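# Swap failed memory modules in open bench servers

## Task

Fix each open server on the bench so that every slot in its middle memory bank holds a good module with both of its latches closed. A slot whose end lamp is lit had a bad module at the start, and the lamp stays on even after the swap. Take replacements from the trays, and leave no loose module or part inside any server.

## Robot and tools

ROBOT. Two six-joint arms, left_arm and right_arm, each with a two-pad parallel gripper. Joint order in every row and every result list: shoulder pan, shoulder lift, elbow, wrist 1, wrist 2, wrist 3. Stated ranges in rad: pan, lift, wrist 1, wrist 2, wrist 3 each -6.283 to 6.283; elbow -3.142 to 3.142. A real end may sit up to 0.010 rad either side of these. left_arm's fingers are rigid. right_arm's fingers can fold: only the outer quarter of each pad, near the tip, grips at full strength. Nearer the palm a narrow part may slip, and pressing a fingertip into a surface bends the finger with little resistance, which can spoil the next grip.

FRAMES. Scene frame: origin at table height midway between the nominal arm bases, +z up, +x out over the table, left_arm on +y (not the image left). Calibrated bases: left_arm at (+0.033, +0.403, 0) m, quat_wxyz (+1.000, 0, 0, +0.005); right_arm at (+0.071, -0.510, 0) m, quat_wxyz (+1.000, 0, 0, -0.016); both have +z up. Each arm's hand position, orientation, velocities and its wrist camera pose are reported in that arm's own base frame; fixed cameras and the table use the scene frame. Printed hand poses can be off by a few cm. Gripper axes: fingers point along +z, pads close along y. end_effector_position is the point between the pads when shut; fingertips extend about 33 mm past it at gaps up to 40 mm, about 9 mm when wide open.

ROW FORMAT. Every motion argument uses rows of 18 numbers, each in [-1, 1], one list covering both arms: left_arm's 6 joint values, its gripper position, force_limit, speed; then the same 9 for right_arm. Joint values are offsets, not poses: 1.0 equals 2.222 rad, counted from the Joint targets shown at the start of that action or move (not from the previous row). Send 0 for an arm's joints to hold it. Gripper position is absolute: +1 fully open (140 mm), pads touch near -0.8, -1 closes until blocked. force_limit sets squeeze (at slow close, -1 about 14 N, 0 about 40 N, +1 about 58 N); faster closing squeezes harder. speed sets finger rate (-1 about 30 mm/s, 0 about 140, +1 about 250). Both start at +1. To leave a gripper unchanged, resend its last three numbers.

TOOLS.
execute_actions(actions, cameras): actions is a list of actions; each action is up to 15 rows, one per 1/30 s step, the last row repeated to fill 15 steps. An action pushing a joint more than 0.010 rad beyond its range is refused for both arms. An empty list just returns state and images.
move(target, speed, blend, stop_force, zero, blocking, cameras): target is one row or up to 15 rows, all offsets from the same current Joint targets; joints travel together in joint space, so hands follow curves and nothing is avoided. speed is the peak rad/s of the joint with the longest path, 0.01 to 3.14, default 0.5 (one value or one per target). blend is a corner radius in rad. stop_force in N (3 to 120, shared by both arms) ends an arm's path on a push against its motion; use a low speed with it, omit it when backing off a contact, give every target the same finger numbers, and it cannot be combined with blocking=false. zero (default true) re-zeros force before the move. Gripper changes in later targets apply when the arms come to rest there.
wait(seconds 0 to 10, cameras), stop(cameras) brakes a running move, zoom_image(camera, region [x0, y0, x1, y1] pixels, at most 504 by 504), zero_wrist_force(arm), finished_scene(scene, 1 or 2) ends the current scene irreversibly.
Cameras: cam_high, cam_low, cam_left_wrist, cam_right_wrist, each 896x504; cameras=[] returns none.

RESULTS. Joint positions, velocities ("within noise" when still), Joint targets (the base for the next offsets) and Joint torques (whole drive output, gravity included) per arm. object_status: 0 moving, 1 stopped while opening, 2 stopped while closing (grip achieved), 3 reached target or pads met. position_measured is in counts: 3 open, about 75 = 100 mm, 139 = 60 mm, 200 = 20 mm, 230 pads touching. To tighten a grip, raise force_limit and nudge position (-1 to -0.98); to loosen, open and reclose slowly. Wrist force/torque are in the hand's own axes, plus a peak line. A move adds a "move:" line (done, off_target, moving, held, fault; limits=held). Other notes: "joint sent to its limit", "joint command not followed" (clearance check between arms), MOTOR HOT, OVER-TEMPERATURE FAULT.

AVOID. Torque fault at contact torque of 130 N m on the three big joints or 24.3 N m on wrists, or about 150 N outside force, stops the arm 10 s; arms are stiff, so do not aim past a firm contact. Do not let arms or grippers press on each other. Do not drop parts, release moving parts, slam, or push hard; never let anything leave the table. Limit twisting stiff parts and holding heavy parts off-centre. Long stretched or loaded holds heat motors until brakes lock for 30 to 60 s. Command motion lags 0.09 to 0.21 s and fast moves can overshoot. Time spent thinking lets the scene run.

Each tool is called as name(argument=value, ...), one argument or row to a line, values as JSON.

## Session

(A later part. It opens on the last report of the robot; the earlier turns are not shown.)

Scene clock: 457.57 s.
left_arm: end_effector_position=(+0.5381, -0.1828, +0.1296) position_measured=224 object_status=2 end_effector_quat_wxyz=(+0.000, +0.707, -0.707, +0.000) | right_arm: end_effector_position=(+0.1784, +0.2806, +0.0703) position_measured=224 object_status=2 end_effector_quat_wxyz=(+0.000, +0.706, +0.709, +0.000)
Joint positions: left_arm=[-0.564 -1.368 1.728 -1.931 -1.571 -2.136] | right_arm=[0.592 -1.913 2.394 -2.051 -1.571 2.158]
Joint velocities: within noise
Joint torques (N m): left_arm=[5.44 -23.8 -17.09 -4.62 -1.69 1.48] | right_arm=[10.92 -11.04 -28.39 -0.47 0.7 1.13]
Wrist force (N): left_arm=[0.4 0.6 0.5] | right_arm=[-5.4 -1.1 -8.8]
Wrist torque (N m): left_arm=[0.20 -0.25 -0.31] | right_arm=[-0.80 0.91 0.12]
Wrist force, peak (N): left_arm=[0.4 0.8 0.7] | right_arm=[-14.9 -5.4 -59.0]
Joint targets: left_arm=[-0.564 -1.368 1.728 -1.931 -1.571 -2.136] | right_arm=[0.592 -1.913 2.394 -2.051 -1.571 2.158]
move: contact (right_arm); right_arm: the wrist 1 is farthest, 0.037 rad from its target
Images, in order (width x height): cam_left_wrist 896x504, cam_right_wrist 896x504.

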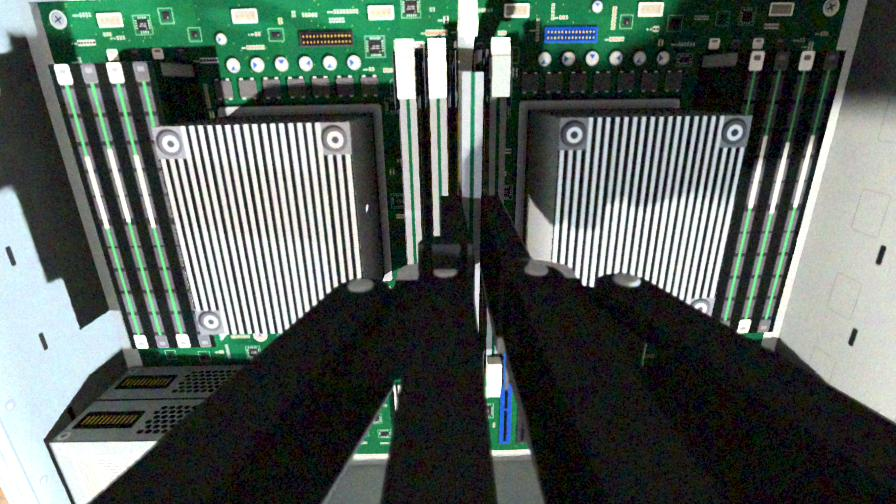

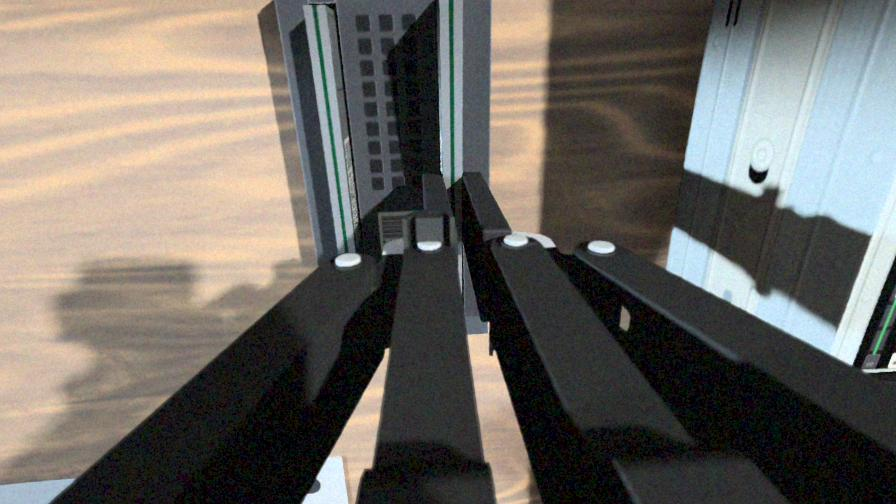

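move(
  target=[-0.0003,0.0065,0.0142,-0.0207,0,-0.0003,-1,1,-1,-0.0041,-0.0077,-0.0004,0.0077,0,-0.0041,-1,1,-1],
  speed=0.05,
  stop_force=12,
  cameras=["cam_left_wrist"],
)

move(
  target=[0,0,0,0,0,0,-1,1,-1,0,0.0108,0.0127,-0.0234,0,0,-1,1,-1],
  speed=0.03,
  stop_force=12,
  cameras=["cam_right_wrist"],
)

zoom_image(
  camera="cam_right_wrist",
  region=[300, 0, 510, 280],
)

Scene clock: 477.67 s.
left_arm: end_effector_position=(+0.5379, -0.1829, +0.1225) position_measured=224 object_status=2 end_effector_quat_wxyz=(+0.000, +0.707, -0.707, +0.000) | right_arm: end_effector_position=(+0.1782, +0.2771, +0.0742) position_measured=224 object_status=2 end_effector_quat_wxyz=(+0.000, +0.706, +0.709, +0.000)
Joint positions: left_arm=[-0.565 -1.363 1.741 -1.95 -1.571 -2.136] | right_arm=[0.583 -1.93 2.393 -2.034 -1.571 2.149]
Joint velocities: within noise
Joint torques (N m): left_arm=[6.17 -32.54 -28.14 -1.47 -1.71 1.07] | right_arm=[-13.83 -13.17 -31.09 -0.63 -1.17 -1.69]
Wrist force (N): left_arm=[0.8 0.4 -3.7] | right_arm=[-4.6 -3.0 -2.2]
Wrist torque (N m): left_arm=[0.22 -0.47 -0.30] | right_arm=[-0.68 0.63 0.08]
Wrist force, peak (N): left_arm=[-3.9 9.5 -46.5] | right_arm=[-5.5 -1.3 -9.0]
Joint targets: left_arm=[-0.565 -1.363 1.741 -1.950 -1.571 -2.136] | right_arm=[0.583 -1.930 2.393 -2.034 -1.571 2.149]
move: contact (left_arm); left_arm: the wrist 1 is farthest, 0.027 rad from its target
Images, in order (width x height): cam_left_wrist 896x504.

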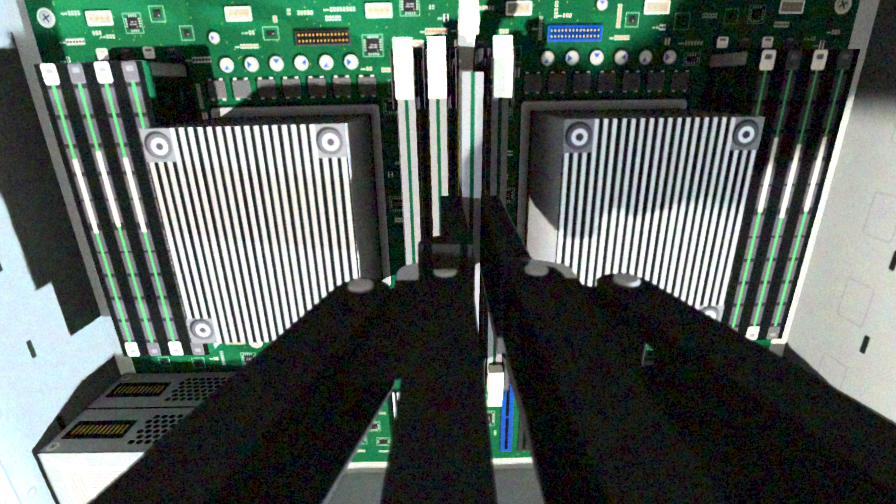

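Scene clock: 480.27 s.
left_arm: end_effector_position=(+0.5380, -0.1829, +0.1225) position_measured=224 object_status=2 end_effector_quat_wxyz=(+0.000, +0.707, -0.707, +0.000) | right_arm: end_effector_position=(+0.1782, +0.2771, +0.0628) position_measured=224 object_status=2 end_effector_quat_wxyz=(+0.000, +0.706, +0.709, +0.000)
Joint positions: left_arm=[-0.565 -1.363 1.741 -1.95 -1.571 -2.136] | right_arm=[0.583 -1.912 2.415 -2.074 -1.571 2.149]
Joint velocities: within noise
Joint torques (N m): left_arm=[4.76 -32.34 -24.05 -4.03 -1.42 1.21] | right_arm=[-13.16 -9.88 -25.75 0.67 -1.09 -1.63]
Wrist force (N): left_arm=[0.3 0.3 -3.5] | right_arm=[-1.2 -2.9 -14.4]
Wrist torque (N m): left_arm=[0.19 -0.37 -0.31] | right_arm=[-0.70 0.32 0.12]
Wrist force, peak (N): left_arm=[0.8 0.6 -3.7] | right_arm=[-9.3 -9.6 -48.0]
Joint targets: left_arm=[-0.565 -1.363 1.741 -1.950 -1.571 -2.136] | right_arm=[0.583 -1.912 2.415 -2.074 -1.571 2.149]
move: contact (right_arm); right_arm: the wrist 1 is farthest, 0.012 rad from its target
Images, in order (width x height): cam_right_wrist 896x504.

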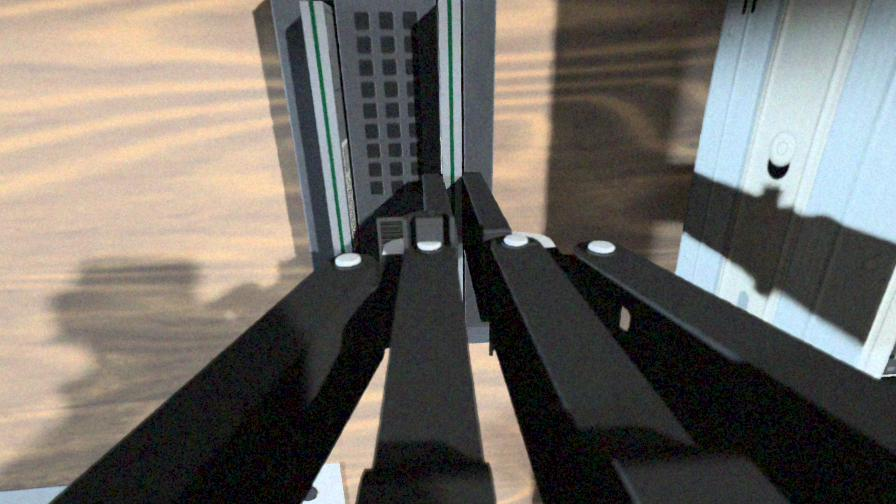

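Scaled by 1.800.

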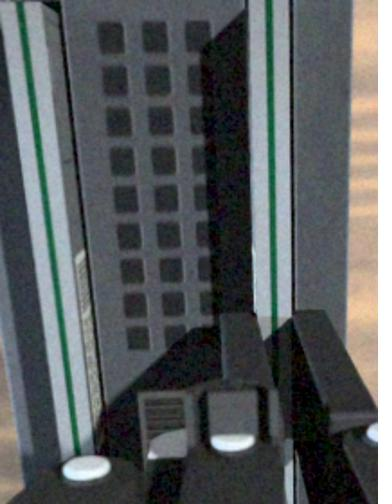

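move(
  target=[0,-0.0018,-0.0002,0.0026,0,0,-1,1,-1,0,0,0,0,0,0,-0.6,1,-1],
  speed=0.05,
  cameras=[],
)

move(
  target=[0,0.0062,0.0109,-0.0171,0,0,-1,1,-1,0,-0.035,0.003,0.032,0,0,-0.6,1,-1],
  speed=0.03,
  stop_force=6,
  cameras=["cam_left_wrist","cam_right_wrist"],
)

zoom_image(
  camera="cam_left_wrist",
  region=[400, 0, 540, 220],
)

Scene clock: 497.67 s.
left_arm: end_effector_position=(+0.5368, -0.1821, +0.1243) position_measured=224 object_status=2 end_effector_quat_wxyz=(+0.000, +0.707, -0.707, +0.000) | right_arm: end_effector_position=(+0.1782, +0.2771, +0.0628) position_measured=205 object_status=0 end_effector_quat_wxyz=(+0.000, +0.706, +0.709, +0.000)
Joint positions: left_arm=[-0.565 -1.366 1.74 -1.944 -1.571 -2.136] | right_arm=[0.583 -1.912 2.415 -2.074 -1.571 2.149]
Joint velocities: within noise
Joint torques (N m): left_arm=[5.72 -34.28 -30.54 -0.85 -1.73 1.39] | right_arm=[-12.76 -9.86 -24.75 -3.91 -1.11 -1.64]
Wrist force (N): left_arm=[-0.1 0.1 0.7] | right_arm=[-4.4 -3.0 -2.6]
Wrist torque (N m): left_arm=[0.10 -0.16 -0.32] | right_arm=[-0.61 0.58 0.09]
Wrist force, peak (N): left_arm=[0.8 0.4 -3.8] | right_arm=[-1.2 -2.8 -14.5]
Joint targets: left_arm=[-0.565 -1.367 1.740 -1.944 -1.571 -2.136] | right_arm=[0.583 -1.912 2.415 -2.074 -1.571 2.149]
move: done
No camera images: "cameras" was empty.

Scene clock: 501.10 s.
left_arm: end_effector_position=(+0.5368, -0.1821, +0.1221) position_measured=224 object_status=2 end_effector_quat_wxyz=(+0.000, +0.707, -0.707, +0.000) | right_arm: end_effector_position=(+0.1630, +0.2671, +0.0754) position_measured=205 object_status=3 end_effector_quat_wxyz=(+0.000, +0.706, +0.709, +0.000)
Joint positions: left_arm=[-0.565 -1.364 1.744 -1.95 -1.571 -2.136] | right_arm=[0.583 -1.99 2.422 -2.003 -1.571 2.149]
Joint velocities: within noise
Joint torques (N m): left_arm=[4.66 -32.58 -26.16 -1.87 -1.45 0.93] | right_arm=[-13.21 -11.13 -10.52 -0.59 -1.18 -1.7]
Wrist force (N): left_arm=[0.8 -0.4 -4.5] | right_arm=[-4.3 -2.9 -2.9]
Wrist torque (N m): left_arm=[0.10 0.17 -0.34] | right_arm=[-0.59 0.53 0.09]
Wrist force, peak (N): left_arm=[-1.1 1.7 -9.6] | right_arm=[-4.8 -3.2 -2.7]
Joint targets: left_arm=[-0.565 -1.364 1.744 -1.950 -1.571 -2.136] | right_arm=[0.583 -1.990 2.422 -2.003 -1.571 2.149]
move: contact (left_arm); left_arm: the wrist 1 is farthest, 0.032 rad from its target
Images, in order (width x height): cam_left_wrist 896x504, cam_right_wrist 896x504.

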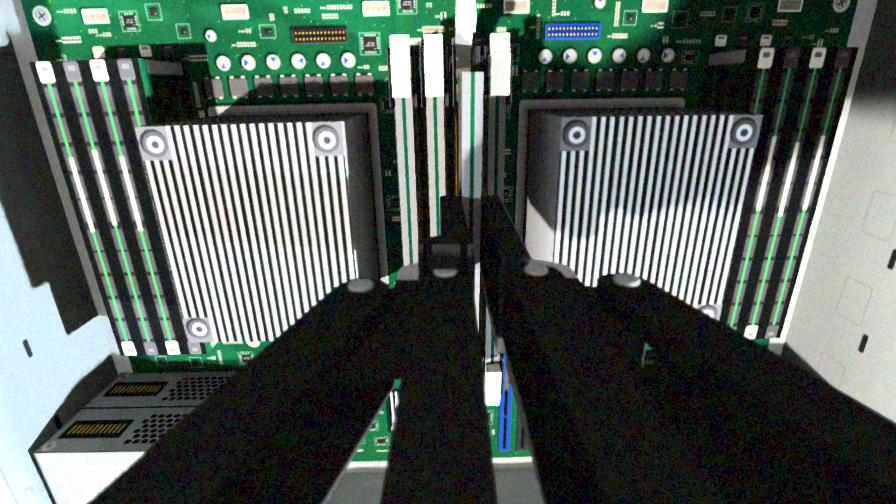

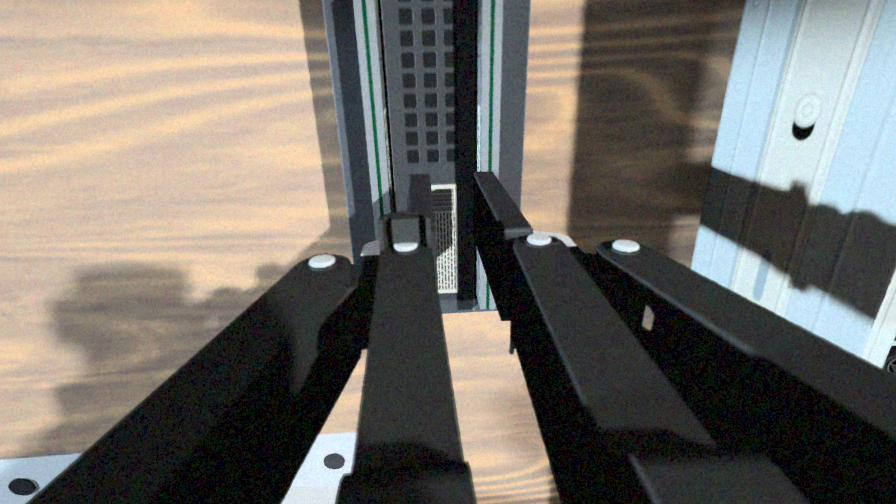

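Scaled by 2.291.

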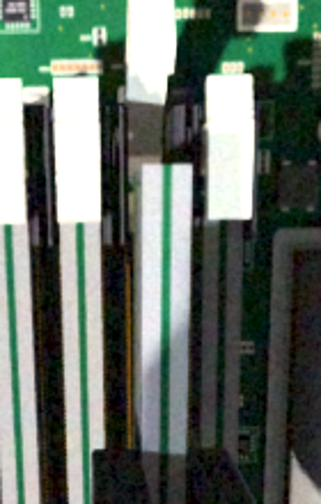

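move(
  target=[
    [0.0017,-0.0017,0.0006,0.0007,0,0.0017,-1,1,-1,0,-0.0141,-0.0229,0.0371,0,0,-0.6,1,-1],
    [0.0017,-0.0017,0.0006,0.0007,0,0.0017,-1,1,-1,0.0331,-0.0234,-0.0543,0.0779,0,0.0331,-0.6,1,-1],
  ],
  speed=0.1,
  cameras=["cam_right_wrist"],
)

move(
  target=[0,0.0065,0.0113,-0.0177,0,0,-1,1,-1,0,0,0,0,0,0,-0.6,1,-1],
  speed=0.03,
  stop_force=6,
  cameras=[],
)

zoom_image(
  camera="cam_right_wrist",
  region=[300, 0, 560, 280],
)

Scene clock: 517.80 s.
left_arm: end_effector_position=(+0.5367, -0.1796, +0.1234) position_measured=224 object_status=2 end_effector_quat_wxyz=(+0.000, +0.707, -0.707, +0.000) | right_arm: end_effector_position=(+0.1453, +0.2801, +0.1294) position_measured=205 object_status=3 end_effector_quat_wxyz=(+0.000, +0.706, +0.709, +0.000)
Joint positions: left_arm=[-0.561 -1.368 1.745 -1.948 -1.571 -2.132] | right_arm=[0.656 -2.041 2.301 -1.83 -1.571 2.222]
Joint velocities: within noise
Joint torques (N m): left_arm=[4.7 -35.02 -17.95 -0.97 -1.79 1.78] | right_arm=[14.98 -9.43 -35.3 -0.4 -1.18 1.22]
Wrist force (N): left_arm=[0.0 0.2 0.4] | right_arm=[-4.5 -2.9 -2.8]
Wrist torque (N m): left_arm=[0.11 -0.17 -0.31] | right_arm=[-0.61 0.58 0.09]
Wrist force, peak (N): left_arm=[0.8 0.1 -5.0] | right_arm=[-4.8 -3.1 -2.6]
Joint targets: left_arm=[-0.561 -1.368 1.745 -1.948 -1.571 -2.132] | right_arm=[0.656 -2.042 2.301 -1.830 -1.571 2.223]
move: done
Images, in order (width x height): cam_right_wrist 896x504.

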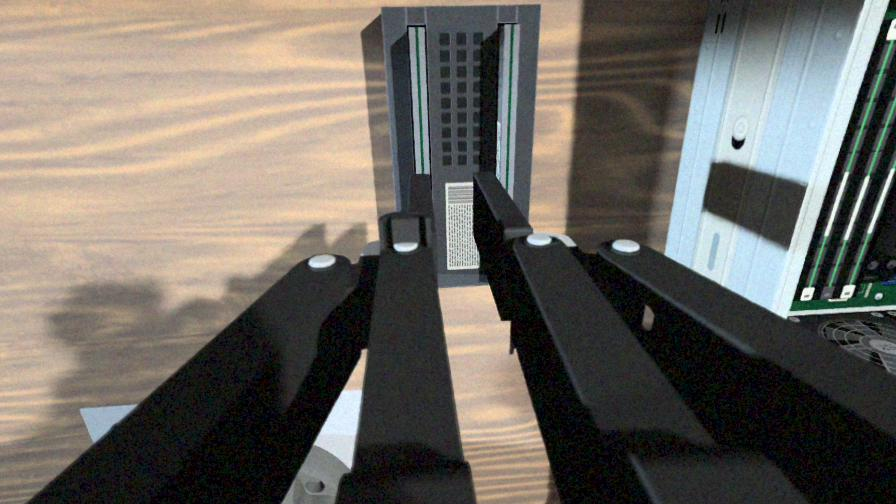

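Scene clock: 520.00 s.
left_arm: end_effector_position=(+0.5366, -0.1796, +0.1078) position_measured=224 object_status=2 end_effector_quat_wxyz=(+0.000, +0.707, -0.707, +0.000) | right_arm: end_effector_position=(+0.1452, +0.2801, +0.1295) position_measured=205 object_status=3 end_effector_quat_wxyz=(+0.000, +0.706, +0.709, +0.000)
Joint positions: left_arm=[-0.561 -1.354 1.77 -1.987 -1.571 -2.132] | right_arm=[0.656 -2.042 2.301 -1.83 -1.571 2.223]
Joint velocities: within noise
Joint torques (N m): left_arm=[-12.06 -22.84 -17.32 -6.76 -1.53 1.48] | right_arm=[12.64 -9.75 -31.47 -0.77 -1.13 1.37]
Wrist force (N): left_arm=[-9.7 3.1 -3.4] | right_arm=[-4.6 -2.9 -2.7]
Wrist torque (N m): left_arm=[0.04 -0.49 -1.05] | right_arm=[-0.63 0.60 0.09]
Wrist force, peak (N): left_arm=[-8.2 3.9 -6.9] | right_arm=[-4.8 -2.9 -2.7]
Joint targets: left_arm=[-0.561 -1.354 1.770 -1.987 -1.571 -2.132] | right_arm=[0.656 -2.042 2.301 -1.830 -1.571 2.223]
move: done
No camera images: "cameras" was empty.

Scaled by 1.800.

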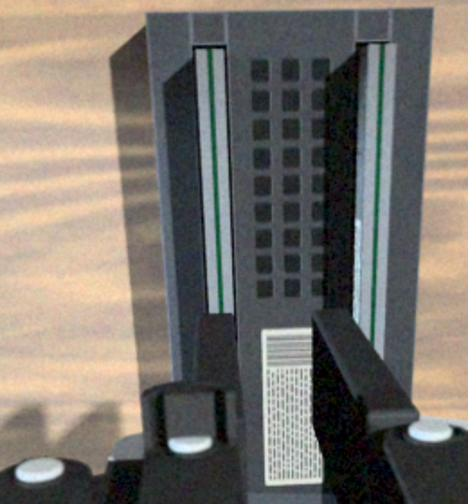

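move(
  target=[
    [0.0009,0.0041,0.0074,-0.0115,0,0.0009,-1,1,-1,0.0186,0.0222,0.0434,-0.0656,0,0.0119,-0.6,1,-1],
    [0.0009,0.0041,0.0074,-0.0115,0,0.0009,-1,1,-1,0.0186,0.0398,0.0658,-0.1056,0,0.0119,-0.6,1,-1],
  ],
  speed=0.06,
  stop_force=30,
  cameras=["cam_right_wrist","cam_left_wrist"],
)

Scene clock: 531.17 s.
left_arm: end_effector_position=(+0.5367, -0.1784, +0.0986) position_measured=224 object_status=2 end_effector_quat_wxyz=(+0.000, +0.707, -0.707, +0.000) | right_arm: end_effector_position=(+0.1338, +0.2862, +0.0597) position_measured=205 object_status=3 end_effector_quat_wxyz=(+0.000, +0.700, +0.714, +0.000)
Joint positions: left_arm=[-0.559 -1.345 1.785 -2.011 -1.571 -2.131] | right_arm=[0.698 -1.953 2.447 -2.065 -1.571 2.249]
Joint velocities: within noise
Joint torques (N m): left_arm=[-8.08 -17.53 -19.13 -2.69 0.31 -0.3] | right_arm=[12.98 2.31 -9.53 -5.1 -1.21 1.51]
Wrist force (N): left_arm=[-2.6 12.5 -31.6] | right_arm=[-4.4 -3.3 -2.6]
Wrist torque (N m): left_arm=[-0.32 -0.38 -1.13] | right_arm=[-0.67 0.58 0.09]
Wrist force, peak (N): left_arm=[-4.7 16.3 -42.9] | right_arm=[-4.8 -3.1 -3.1]
Joint targets: left_arm=[-0.559 -1.345 1.785 -2.011 -1.571 -2.131] | right_arm=[0.698 -1.953 2.447 -2.065 -1.571 2.249]
move: contact (left_arm)
Images, in order (width x height): cam_left_wrist 896x504, cam_right_wrist 896x504.

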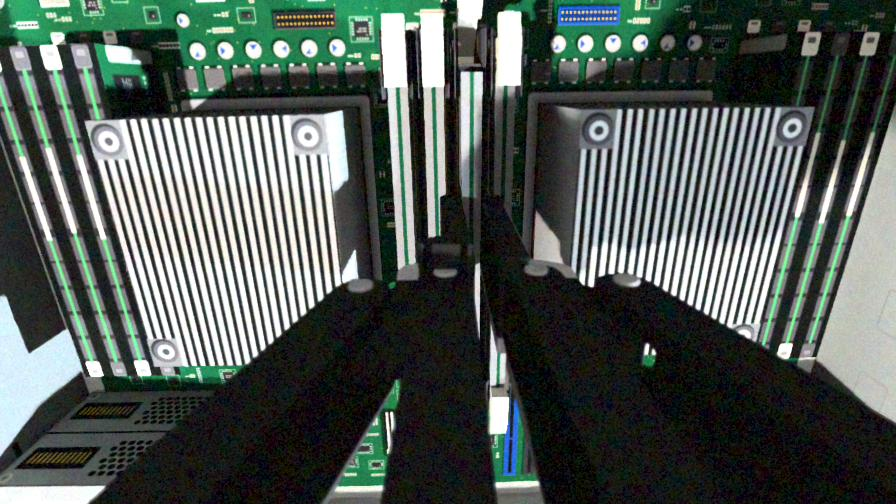

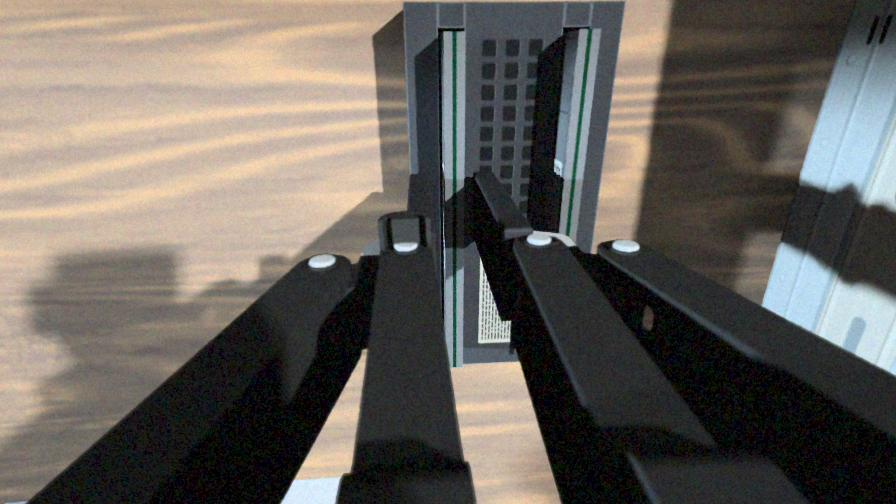

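execute_actions(
  actions=[
    [[0,0,0,0,0,0,-0.67,1,-1,0,0,0,0,0,0,-1,1,-1]],
    [[0,0,0,0,0,0,-0.67,1,-1,0,0,0,0,0,0,-1,1,-1]],
    [[0,0,0,0,0,0,-0.67,1,-1,0,0,0,0,0,0,-1,1,-1]],
  ],
  cameras=[],
)

Scene clock: 535.23 s.
left_arm: end_effector_position=(+0.5367, -0.1784, +0.0986) position_measured=214 object_status=3 end_effector_quat_wxyz=(+0.000, +0.707, -0.707, +0.000) | right_arm: end_effector_position=(+0.1338, +0.2862, +0.0597) position_measured=223 object_status=2 end_effector_quat_wxyz=(+0.000, +0.700, +0.714, +0.000)
Joint positions: left_arm=[-0.559 -1.345 1.785 -2.011 -1.571 -2.131] | right_arm=[0.698 -1.953 2.447 -2.065 -1.571 2.249]
Joint velocities: within noise
Joint torques (N m): left_arm=[-6.94 -16.89 -19.79 0.59 1.89 -0.41] | right_arm=[11.78 1.69 -15.4 -4.6 -1.1 1.33]
Wrist force (N): left_arm=[-0.1 1.0 -21.4] | right_arm=[-9.7 -7.1 -23.7]
Wrist torque (N m): left_arm=[-0.11 -0.15 -0.31] | right_arm=[-0.42 0.47 0.07]
Wrist force, peak (N): left_arm=[-2.8 12.5 -31.9] | right_arm=[-9.7 -7.2 -25.3]
Joint targets: left_arm=[-0.559 -1.345 1.785 -2.011 -1.571 -2.131] | right_arm=[0.698 -1.953 2.447 -2.065 -1.571 2.249]
Step readings (joint positions of left_arm | right_arm):
0: [-0.559 -1.345 1.785 -2.011 -1.571 -2.131] | [0.698 -1.953 2.447 -2.065 -1.571 2.249]
1: [-0.559 -1.345 1.785 -2.011 -1.571 -2.131] | [0.698 -1.953 2.447 -2.065 -1.571 2.249]
2: [-0.559 -1.345 1.785 -2.011 -1.571 -2.131] | [0.698 -1.953 2.447 -2.065 -1.571 2.249]
4: [-0.559 -1.345 1.785 -2.011 -1.571 -2.131] | [0.698 -1.953 2.447 -2.065 -1.571 2.249]
8: [-0.559 -1.345 1.785 -2.011 -1.571 -2.131] | [0.698 -1.953 2.447 -2.065 -1.571 2.249]
15: [-0.559 -1.345 1.785 -2.011 -1.571 -2.131] | [0.698 -1.953 2.447 -2.065 -1.571 2.249]
16: [-0.559 -1.345 1.785 -2.011 -1.571 -2.131] | [0.698 -1.953 2.447 -2.065 -1.571 2.249]
17: [-0.559 -1.345 1.785 -2.011 -1.571 -2.131] | [0.698 -1.953 2.447 -2.065 -1.571 2.249]
19: [-0.559 -1.345 1.785 -2.011 -1.571 -2.131] | [0.698 -1.953 2.447 -2.065 -1.571 2.249]
23: [-0.559 -1.345 1.785 -2.011 -1.571 -2.131] | [0.698 -1.953 2.447 -2.065 -1.571 2.249]
30: [-0.559 -1.345 1.785 -2.011 -1.571 -2.131] | [0.698 -1.953 2.447 -2.065 -1.571 2.249]
31: [-0.559 -1.345 1.785 -2.011 -1.571 -2.131] | [0.698 -1.953 2.447 -2.065 -1.571 2.249]
32: [-0.559 -1.345 1.785 -2.011 -1.571 -2.131] | [0.698 -1.953 2.447 -2.065 -1.571 2.249]
34: [-0.559 -1.345 1.785 -2.011 -1.571 -2.131] | [0.698 -1.953 2.447 -2.065 -1.571 2.249]
38: [-0.559 -1.345 1.785 -2.011 -1.571 -2.131] | [0.698 -1.953 2.447 -2.065 -1.571 2.249]
45: [-0.559 -1.345 1.785 -2.011 -1.571 -2.131] | [0.698 -1.953 2.447 -2.065 -1.571 2.249]
No camera images: "cameras" was empty.

move(
  target=[
    [0,-0.0112,-0.0185,0.0297,0,0,-0.67,1,-1,0,-0.0261,-0.0366,0.0627,0,0,-1,1,-1],
    [0,-0.0112,-0.0185,0.0297,0,0,-0.67,1,-1,0,-0.0542,-0.1403,0.1945,0,0,-1,1,-1],
  ],
  speed=[0.1,0.25],
  cameras=["cam_left_wrist","cam_right_wrist"],
)

zoom_image(
  camera="cam_left_wrist",
  region=[360, 0, 560, 220],
)

Scene clock: 542.13 s.
left_arm: end_effector_position=(+0.5366, -0.1784, +0.1246) position_measured=213 object_status=3 end_effector_quat_wxyz=(+0.000, +0.707, -0.707, +0.000) | right_arm: end_effector_position=(+0.1338, +0.2861, +0.1994) position_measured=223 object_status=2 end_effector_quat_wxyz=(+0.000, +0.700, +0.714, +0.000)
Joint positions: left_arm=[-0.559 -1.37 1.744 -1.945 -1.571 -2.131] | right_arm=[0.698 -2.073 2.136 -1.633 -1.571 2.249]
Joint velocities: within noise
Joint torques (N m): left_arm=[4.27 -33.96 -27.92 -1.01 1.58 -0.26] | right_arm=[11.36 -9.79 -36.44 -0.62 -1.17 1.23]
Wrist force (N): left_arm=[-0.4 -0.6 0.1] | right_arm=[-4.6 -3.0 -2.4]
Wrist torque (N m): left_arm=[-0.04 -0.10 -0.31] | right_arm=[-0.63 0.65 0.10]
Wrist force, peak (N): left_arm=[-0.3 1.0 -21.8] | right_arm=[-9.7 -7.0 -23.8]
Joint targets: left_arm=[-0.559 -1.370 1.744 -1.945 -1.571 -2.131] | right_arm=[0.698 -2.074 2.135 -1.632 -1.571 2.249]
move: done
Images, in order (width x height): cam_left_wrist 896x504, cam_right_wrist 896x504.

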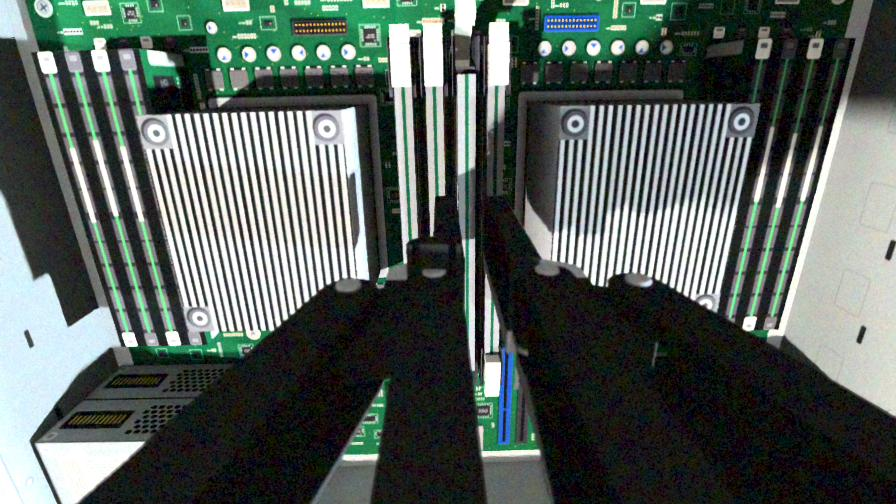

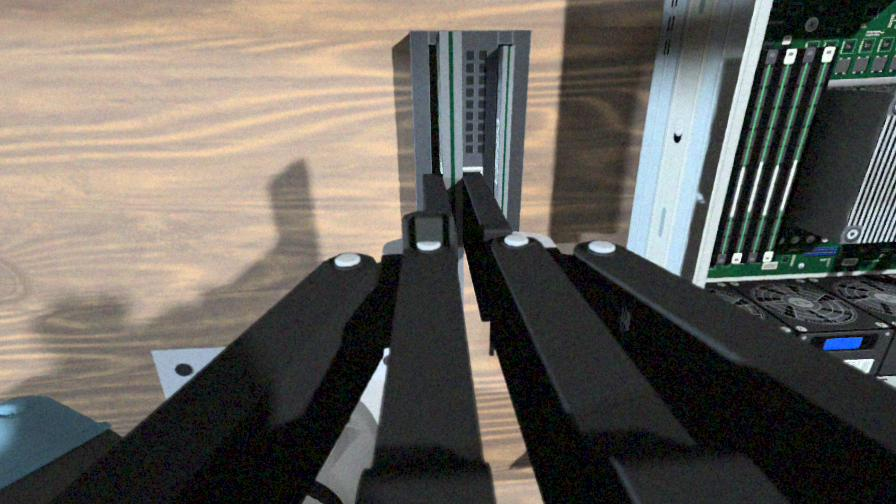

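Scaled by 2.291.

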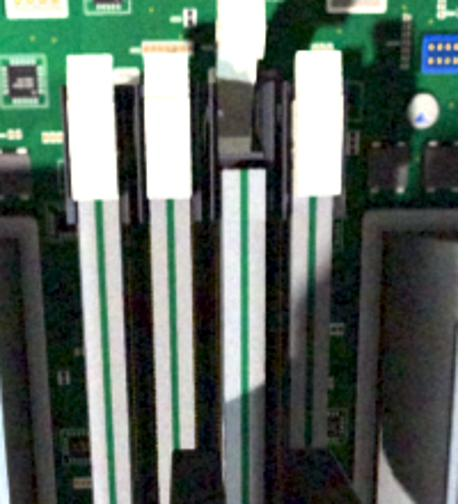

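move(
  target=[0,0,0,0,0,0,-1,1,-1,-0.1889,0.3069,-0.3806,0.0737,0,-0.1844,-1,1,-1],
  speed=0.5,
  cameras=["cam_low"],
)

zoom_image(
  camera="cam_low",
  region=[410, 190, 500, 240],
)

move(
  target=[
    [0.004,0.0057,0.0153,-0.021,0,0.004,-1,1,-1,0,0,0,0,0,0,-1,1,-1],
    [0.004,0.0117,0.0243,-0.036,0,0.004,-1,1,-1,0,0,0,0,0,0,-1,1,-1],
  ],
  speed=[0.05,0.012],
  stop_force=85,
  cameras=["cam_left_wrist"],
)

zoom_image(
  camera="cam_left_wrist",
  region=[360, 0, 560, 220],
)

Scene clock: 551.60 s.
left_arm: end_effector_position=(+0.5366, -0.1784, +0.1246) position_measured=233 object_status=3 end_effector_quat_wxyz=(+0.000, +0.707, -0.707, +0.000) | right_arm: end_effector_position=(+0.5072, +0.2834, +0.3094) position_measured=223 object_status=2 end_effector_quat_wxyz=(+0.000, +0.704, +0.710, +0.000)
Joint positions: left_arm=[-0.559 -1.37 1.744 -1.945 -1.571 -2.131] | right_arm=[0.278 -1.392 1.29 -1.469 -1.571 1.839]
Joint velocities: within noise
Joint torques (N m): left_arm=[4.84 -33.37 -19.92 -1.48 1.72 -0.14] | right_arm=[-15.73 -28.72 -34.48 -0.61 -1.18 -1.55]
Wrist force (N): left_arm=[-0.7 -0.8 0.5] | right_arm=[-4.2 -3.2 -2.3]
Wrist torque (N m): left_arm=[-0.09 -0.04 -0.32] | right_arm=[-0.67 0.55 0.10]
Wrist force, peak (N): left_arm=[-0.8 -1.3 0.3] | right_arm=[-5.2 -4.2 -1.5]
Joint targets: left_arm=[-0.559 -1.370 1.744 -1.945 -1.571 -2.131] | right_arm=[0.278 -1.392 1.290 -1.469 -1.571 1.839]
move: done
Images, in order (width x height): cam_low 896x504.

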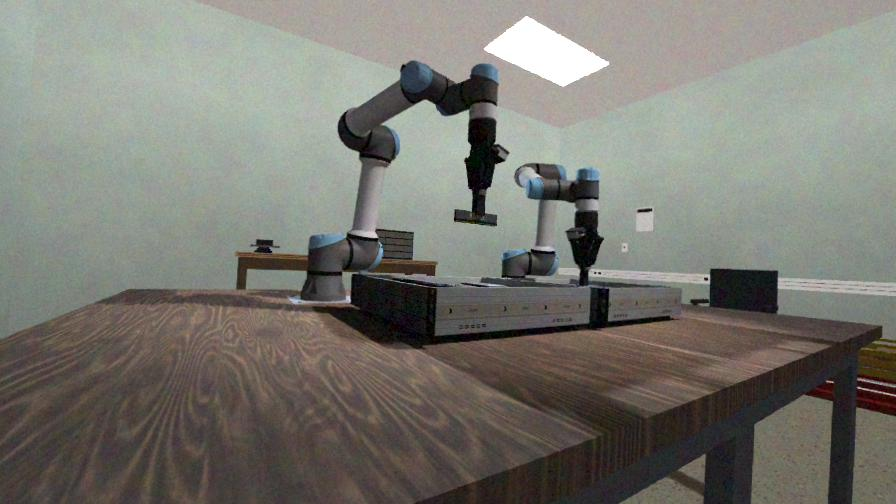

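Scaled by 5.600.

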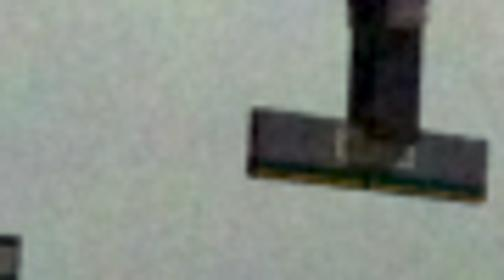

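Scene clock: 555.63 s.
left_arm: end_effector_position=(+0.5367, -0.1727, +0.0975) position_measured=233 object_status=3 end_effector_quat_wxyz=(+0.000, +0.707, -0.707, +0.000) | right_arm: end_effector_position=(+0.5073, +0.2834, +0.3094) position_measured=223 object_status=2 end_effector_quat_wxyz=(+0.000, +0.704, +0.710, +0.000)
Joint positions: left_arm=[-0.55 -1.348 1.792 -2.015 -1.571 -2.122] | right_arm=[0.278 -1.392 1.29 -1.469 -1.571 1.839]
Joint velocities: within noise
Joint torques (N m): left_arm=[3.37 9.86 -2.57 -0.79 1.51 1.28] | right_arm=[-12.78 -28.34 -29.76 -1.14 -1.21 -1.61]
Wrist force (N): left_arm=[-12.4 20.5 -84.7] | right_arm=[-4.4 -3.1 -2.5]
Wrist torque (N m): left_arm=[-1.15 -0.36 -0.31] | right_arm=[-0.64 0.59 0.10]
Wrist force, peak (N): left_arm=[-14.0 25.7 -97.4] | right_arm=[-4.7 -3.2 -2.5]
Joint targets: left_arm=[-0.550 -1.348 1.792 -2.015 -1.571 -2.122] | right_arm=[0.278 -1.392 1.290 -1.469 -1.571 1.839]
move: contact (left_arm); path passed 1 of 2 targets
Images, in order (width x height): cam_left_wrist 896x504.

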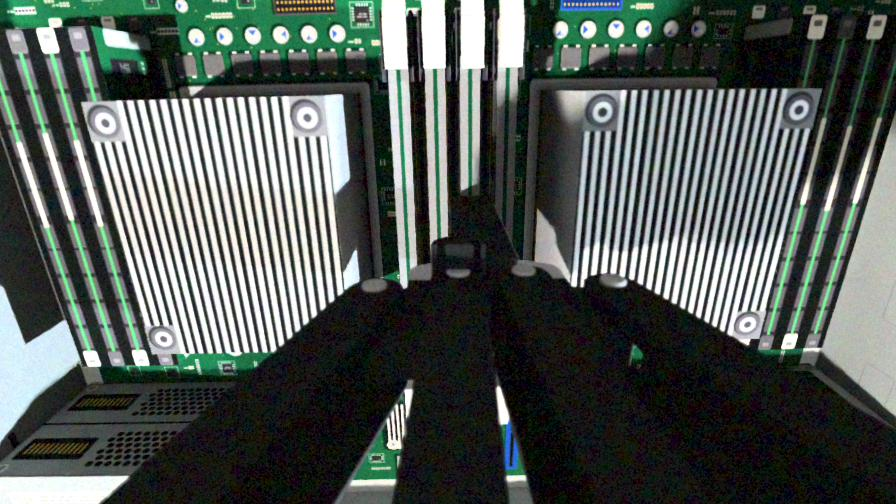

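Scaled by 2.291.

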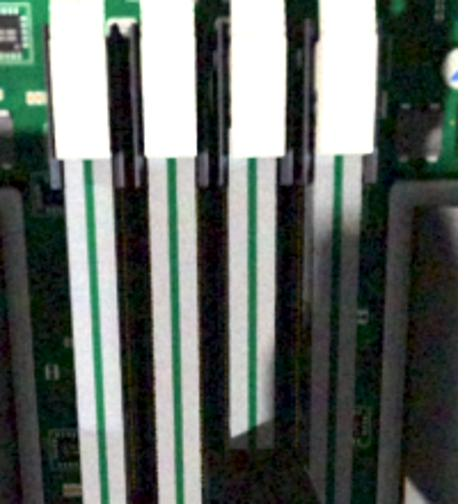

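zoom_image(
  camera="cam_low",
  region=[450, 205, 502, 231],
)

This scene's latest camera images include none from cam_low. They are from: cam_left_wrist. cam_low's image comes with the result of a call that names it in "cameras".

move(
  target=[
    [0,-0.0338,-0.0826,0.1165,0,0,-1,1,-1,0,0,0,0,0,0,-1,1,-1],
    [0,-0.0338,-0.0826,0.1165,0,0.707,-1,1,-1,0,0,0,0,0,0,-1,1,-1],
  ],
  speed=[0.2,1.2],
  cameras=["cam_left_wrist","cam_low"],
)

zoom_image(
  camera="cam_low",
  region=[450, 203, 502, 231],
)

zoom_image(
  camera="cam_left_wrist",
  region=[330, 0, 600, 200],
)

Scene clock: 566.03 s.
left_arm: end_effector_position=(+0.5366, -0.1726, +0.1996) position_measured=233 object_status=3 end_effector_quat_wxyz=(+0.000, +0.000, +1.000, +0.000) | right_arm: end_effector_position=(+0.5073, +0.2834, +0.3094) position_measured=223 object_status=2 end_effector_quat_wxyz=(+0.000, +0.704, +0.710, +0.000)
Joint positions: left_arm=[-0.55 -1.424 1.609 -1.757 -1.571 -0.551] | right_arm=[0.278 -1.392 1.29 -1.469 -1.571 1.839]
Joint velocities: within noise
Joint torques (N m): left_arm=[-0.29 -34.56 -28.13 -1.14 1.45 2.28] | right_arm=[-12.23 -29.27 -22.25 -1.96 -1.1 -1.49]
Wrist force (N): left_arm=[1.4 -0.7 0.9] | right_arm=[-4.7 -3.0 -2.0]
Wrist torque (N m): left_arm=[-0.06 -0.49 -0.33] | right_arm=[-0.63 0.67 0.11]
Wrist force, peak (N): left_arm=[-12.3 20.5 -84.6] | right_arm=[-5.0 -3.2 -2.1]
Joint targets: left_arm=[-0.550 -1.424 1.609 -1.757 -1.571 -0.551] | right_arm=[0.278 -1.392 1.290 -1.469 -1.571 1.839]
move: done
Images, in order (width x height): cam_low 896x504, cam_left_wrist 896x504.

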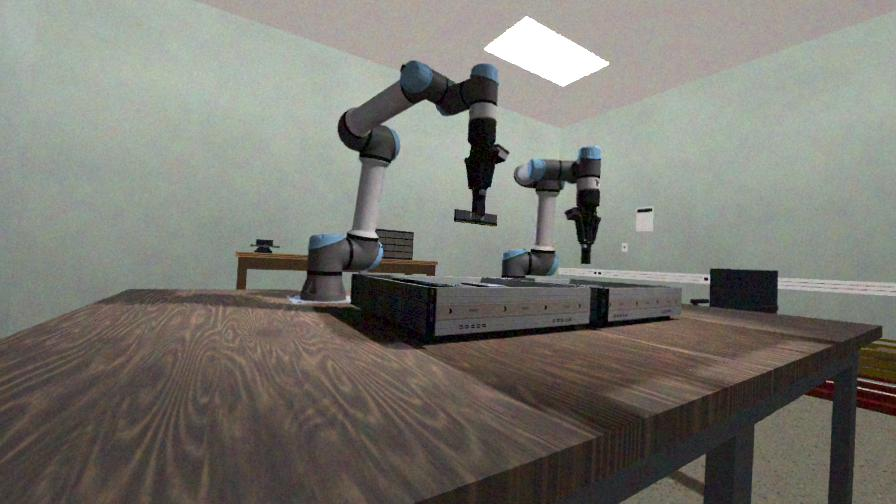

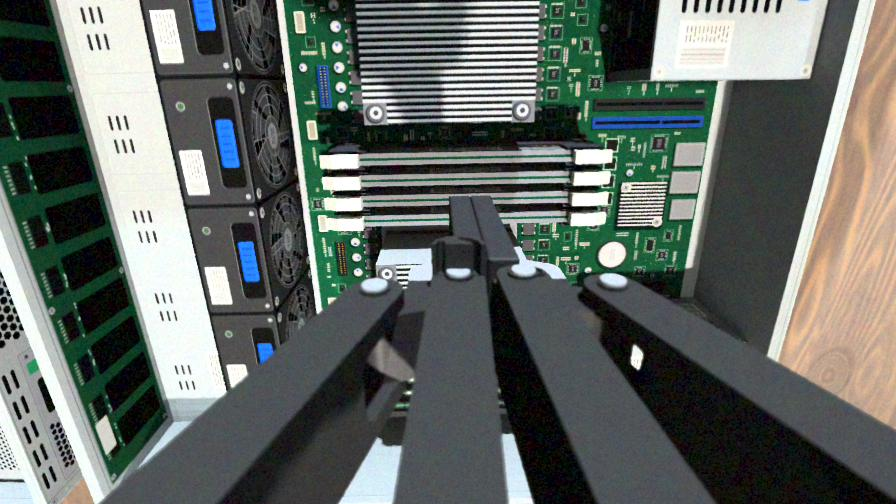

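Scaled by 9.692.

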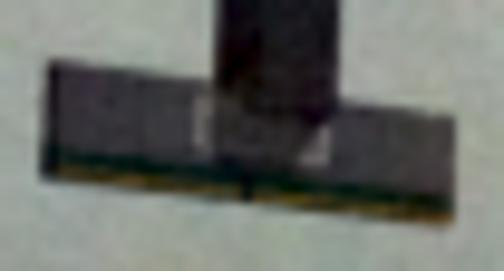

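Scaled by 1.867.

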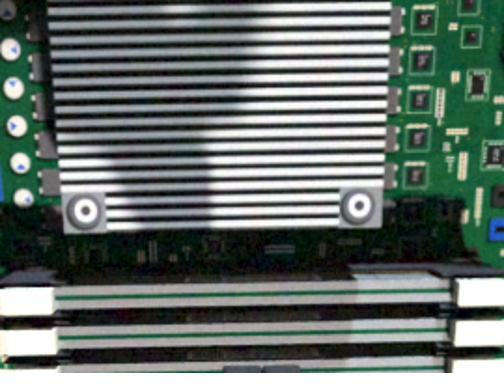

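zoom_image(
  camera="cam_left_wrist",
  region=[520, 120, 680, 260],
)

zoom_image(
  camera="cam_left_wrist",
  region=[290, 120, 450, 260],
)

execute_actions(
  actions=[],
  cameras=["cam_right_wrist"],
)

zoom_image(
  camera="cam_right_wrist",
  region=[360, 0, 560, 220],
)

Scaled by 3.150.

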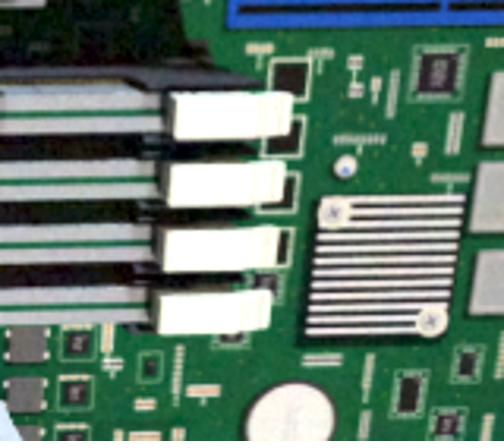

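Scaled by 3.150.

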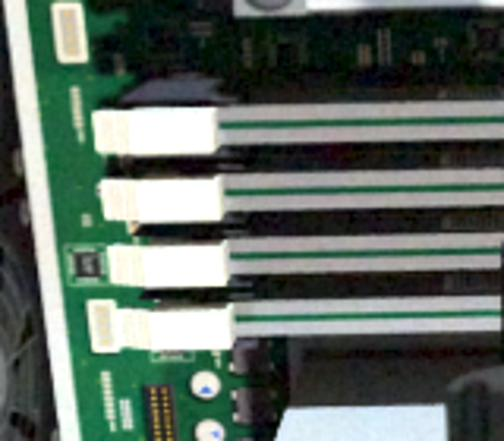

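Scene clock: 574.83 s.
left_arm: end_effector_position=(+0.5366, -0.1726, +0.1996) position_measured=233 object_status=3 end_effector_quat_wxyz=(+0.000, +0.000, +1.000, +0.000) | right_arm: end_effector_position=(+0.5073, +0.2834, +0.3094) position_measured=223 object_status=2 end_effector_quat_wxyz=(+0.000, +0.704, +0.710, +0.000)
Joint positions: left_arm=[-0.55 -1.424 1.609 -1.757 -1.571 -0.551] | right_arm=[0.278 -1.392 1.29 -1.469 -1.571 1.839]
Joint velocities: within noise
Joint torques (N m): left_arm=[-2.87 -31.95 -23.25 -1.2 1.17 1.35] | right_arm=[-11.43 -30.05 -18.5 -2.33 -1.05 -1.53]
Wrist force (N): left_arm=[1.2 -0.9 1.1] | right_arm=[-4.4 -3.0 -2.3]
Wrist torque (N m): left_arm=[-0.11 -0.44 -0.32] | right_arm=[-0.64 0.59 0.11]
Wrist force, peak (N): left_arm=[1.1 -1.3 1.2] | right_arm=[-4.7 -3.2 -2.5]
Joint targets: left_arm=[-0.550 -1.424 1.609 -1.757 -1.571 -0.551] | right_arm=[0.278 -1.392 1.290 -1.469 -1.571 1.839]
Tool commands: left_gripper/position=-1.0 left_gripper/force_limit=+1.0 left_gripper/speed=-1.0 right_gripper/position=-1.0 right_gripper/force_limit=+1.0 right_gripper/speed=-1.0
Images, in order (width x height): cam_right_wrist 896x504.

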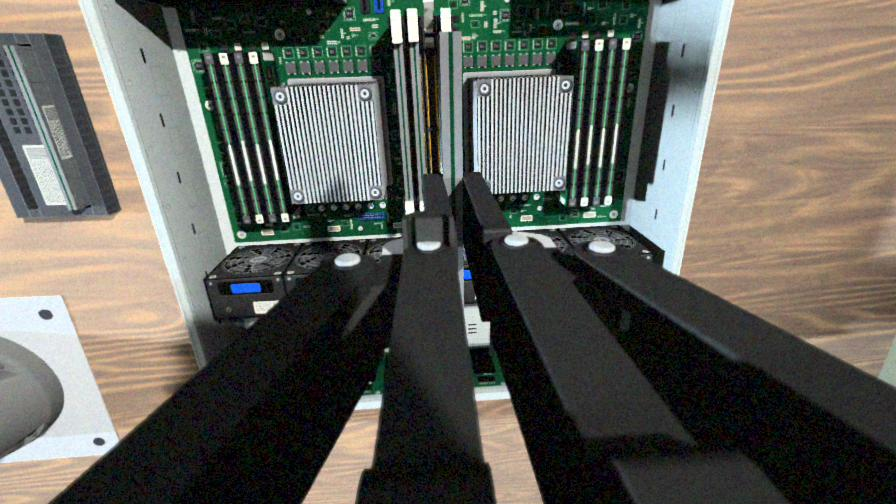

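Scaled by 2.291.

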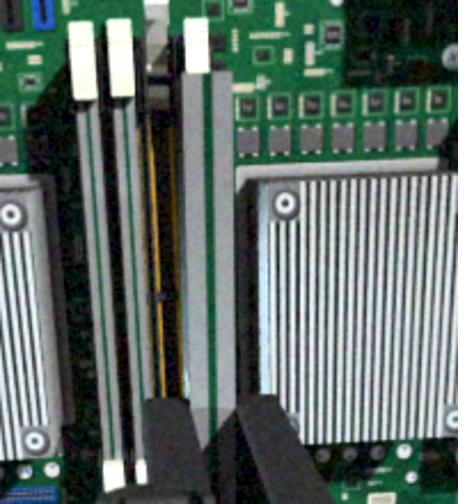

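move(
  target=[0,0,0,0,0,0,-1,1,-1,0.0009,0.0222,0.1768,-0.1991,0,0.0009,-1,1,-1],
  speed=0.2,
  stop_force=15,
  cameras=["cam_right_wrist"],
)

zoom_image(
  camera="cam_right_wrist",
  region=[360, 0, 500, 220],
)

Scene clock: 587.77 s.
left_arm: end_effector_position=(+0.5366, -0.1726, +0.1996) position_measured=233 object_status=3 end_effector_quat_wxyz=(+0.000, +0.000, +1.000, +0.000) | right_arm: end_effector_position=(+0.5068, +0.2844, +0.1344) position_measured=223 object_status=2 end_effector_quat_wxyz=(+0.000, +0.704, +0.710, +0.000)
Joint positions: left_arm=[-0.55 -1.424 1.609 -1.757 -1.571 -0.551] | right_arm=[0.28 -1.342 1.683 -1.911 -1.571 1.841]
Joint velocities: within noise
Joint torques (N m): left_arm=[-7.08 -31.26 -17.88 -2.17 1.33 1.57] | right_arm=[12.52 -28.41 -11.19 -5.11 -1.11 1.51]
Wrist force (N): left_arm=[1.2 -0.8 0.8] | right_arm=[-4.6 -3.2 -2.4]
Wrist torque (N m): left_arm=[-0.08 -0.44 -0.32] | right_arm=[-0.67 0.63 0.10]
Wrist force, peak (N): left_arm=[1.3 -1.0 1.3] | right_arm=[-4.5 -3.1 -3.4]
Joint targets: left_arm=[-0.550 -1.424 1.609 -1.757 -1.571 -0.551] | right_arm=[0.280 -1.342 1.683 -1.911 -1.571 1.841]
move: done
Images, in order (width x height): cam_right_wrist 896x504.

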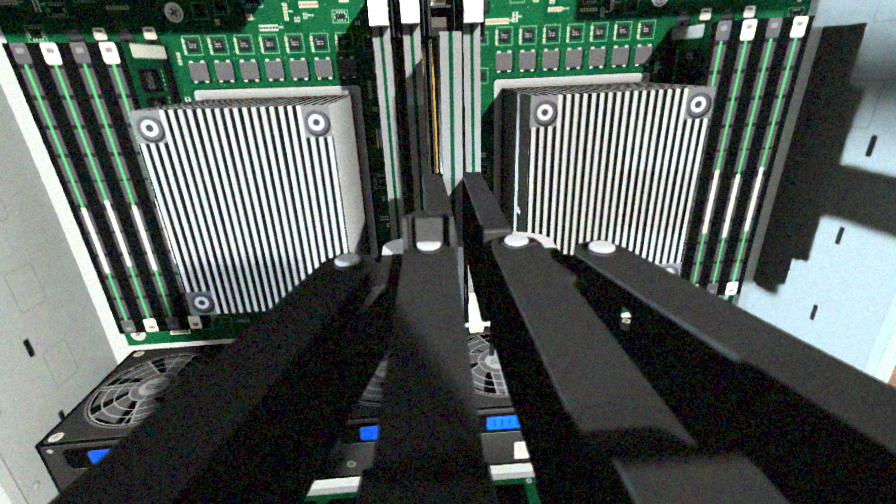

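Scaled by 2.291.

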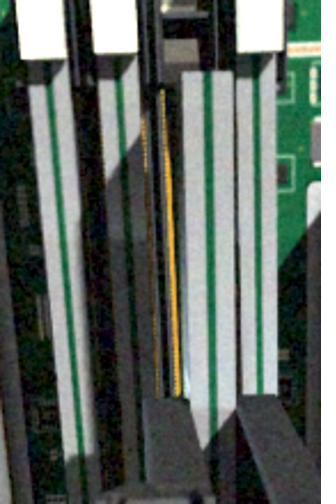

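move(
  target=[0,0,0,0,0,0,-1,1,-1,0.0059,0.0047,0.0001,-0.0048,0,0.0059,-1,1,-1],
  speed=0.05,
  stop_force=10,
  cameras=["cam_right_wrist"],
)

zoom_image(
  camera="cam_right_wrist",
  region=[360, 0, 500, 220],
)

Scene clock: 605.40 s.
left_arm: end_effector_position=(+0.5366, -0.1726, +0.1996) position_measured=233 object_status=3 end_effector_quat_wxyz=(+0.000, +0.000, +1.000, +0.000) | right_arm: end_effector_position=(+0.5059, +0.2919, +0.1295) position_measured=223 object_status=2 end_effector_quat_wxyz=(+0.000, +0.704, +0.710, +0.000)
Joint positions: left_arm=[-0.55 -1.424 1.609 -1.757 -1.571 -0.551] | right_arm=[0.293 -1.332 1.683 -1.922 -1.571 1.854]
Joint velocities: within noise
Joint torques (N m): left_arm=[-6.82 -31.7 -19.39 -3 1.32 1.45] | right_arm=[12.66 -29.09 -11.86 -5.08 -1.1 1.43]
Wrist force (N): left_arm=[1.2 -1.0 0.8] | right_arm=[-4.3 -3.0 -2.5]
Wrist torque (N m): left_arm=[-0.12 -0.44 -0.31] | right_arm=[-0.64 0.57 0.10]
Wrist force, peak (N): left_arm=[1.3 -1.1 1.2] | right_arm=[-4.7 -3.1 -2.6]
Joint targets: left_arm=[-0.550 -1.424 1.609 -1.757 -1.571 -0.551] | right_arm=[0.293 -1.332 1.683 -1.922 -1.571 1.854]
move: done
Images, in order (width x height): cam_right_wrist 896x504.

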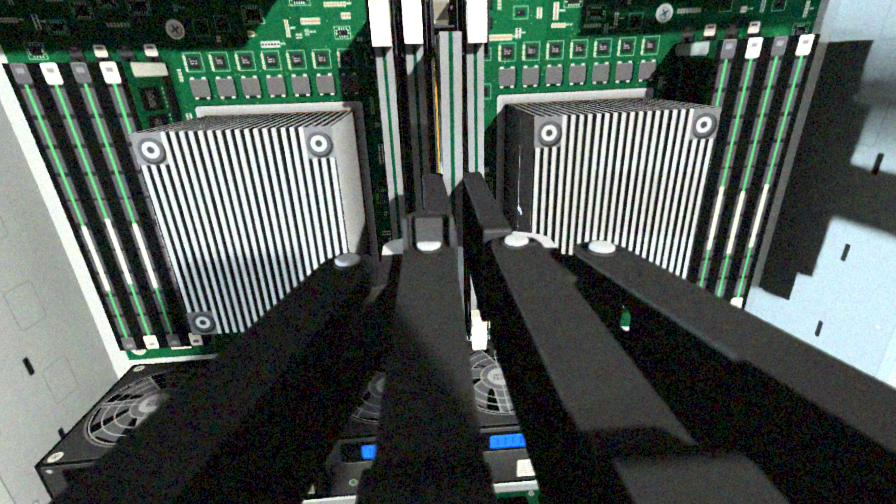

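Scaled by 2.291.

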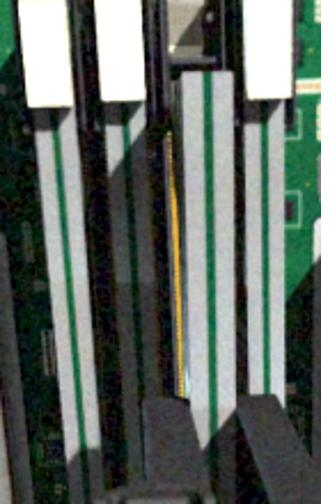

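move(
  target=[
    [0,0,0,0,0,0,-1,1,-1,0.0011,0.0015,0.0005,-0.0021,0,0.0011,-1,1,-1],
    [0,0,0,0,0,0,-1,1,-1,0.0011,0.0096,0.0153,-0.0249,0,0.0011,-1,1,-1],
  ],
  speed=[0.03,0.03],
  stop_force=7,
  cameras=[],
)

Scene clock: 614.47 s.
left_arm: end_effector_position=(+0.5366, -0.1726, +0.1996) position_measured=233 object_status=3 end_effector_quat_wxyz=(+0.000, +0.000, +1.000, +0.000) | right_arm: end_effector_position=(+0.5060, +0.2934, +0.1227) position_measured=223 object_status=2 end_effector_quat_wxyz=(+0.000, +0.704, +0.710, +0.000)
Joint positions: left_arm=[-0.55 -1.424 1.609 -1.757 -1.571 -0.551] | right_arm=[0.295 -1.324 1.692 -1.938 -1.571 1.857]
Joint velocities: within noise
Joint torques (N m): left_arm=[-7.03 -30.39 -19.58 -3.43 1.18 1.33] | right_arm=[8.37 -43.48 -32.5 -0.74 -1.08 0.92]
Wrist force (N): left_arm=[0.9 -0.8 0.9] | right_arm=[-4.3 -2.9 -2.5]
Wrist torque (N m): left_arm=[-0.08 -0.37 -0.32] | right_arm=[-0.60 0.55 0.10]
Wrist force, peak (N): left_arm=[1.3 -1.2 1.3] | right_arm=[-3.1 -3.0 -10.6]
Joint targets: left_arm=[-0.550 -1.424 1.609 -1.757 -1.571 -0.551] | right_arm=[0.295 -1.324 1.692 -1.938 -1.571 1.857]
move: contact (right_arm); path passed 1 of 2 targets; right_arm: the wrist 1 is farthest, 0.039 rad from its target
No camera images: "cameras" was empty.


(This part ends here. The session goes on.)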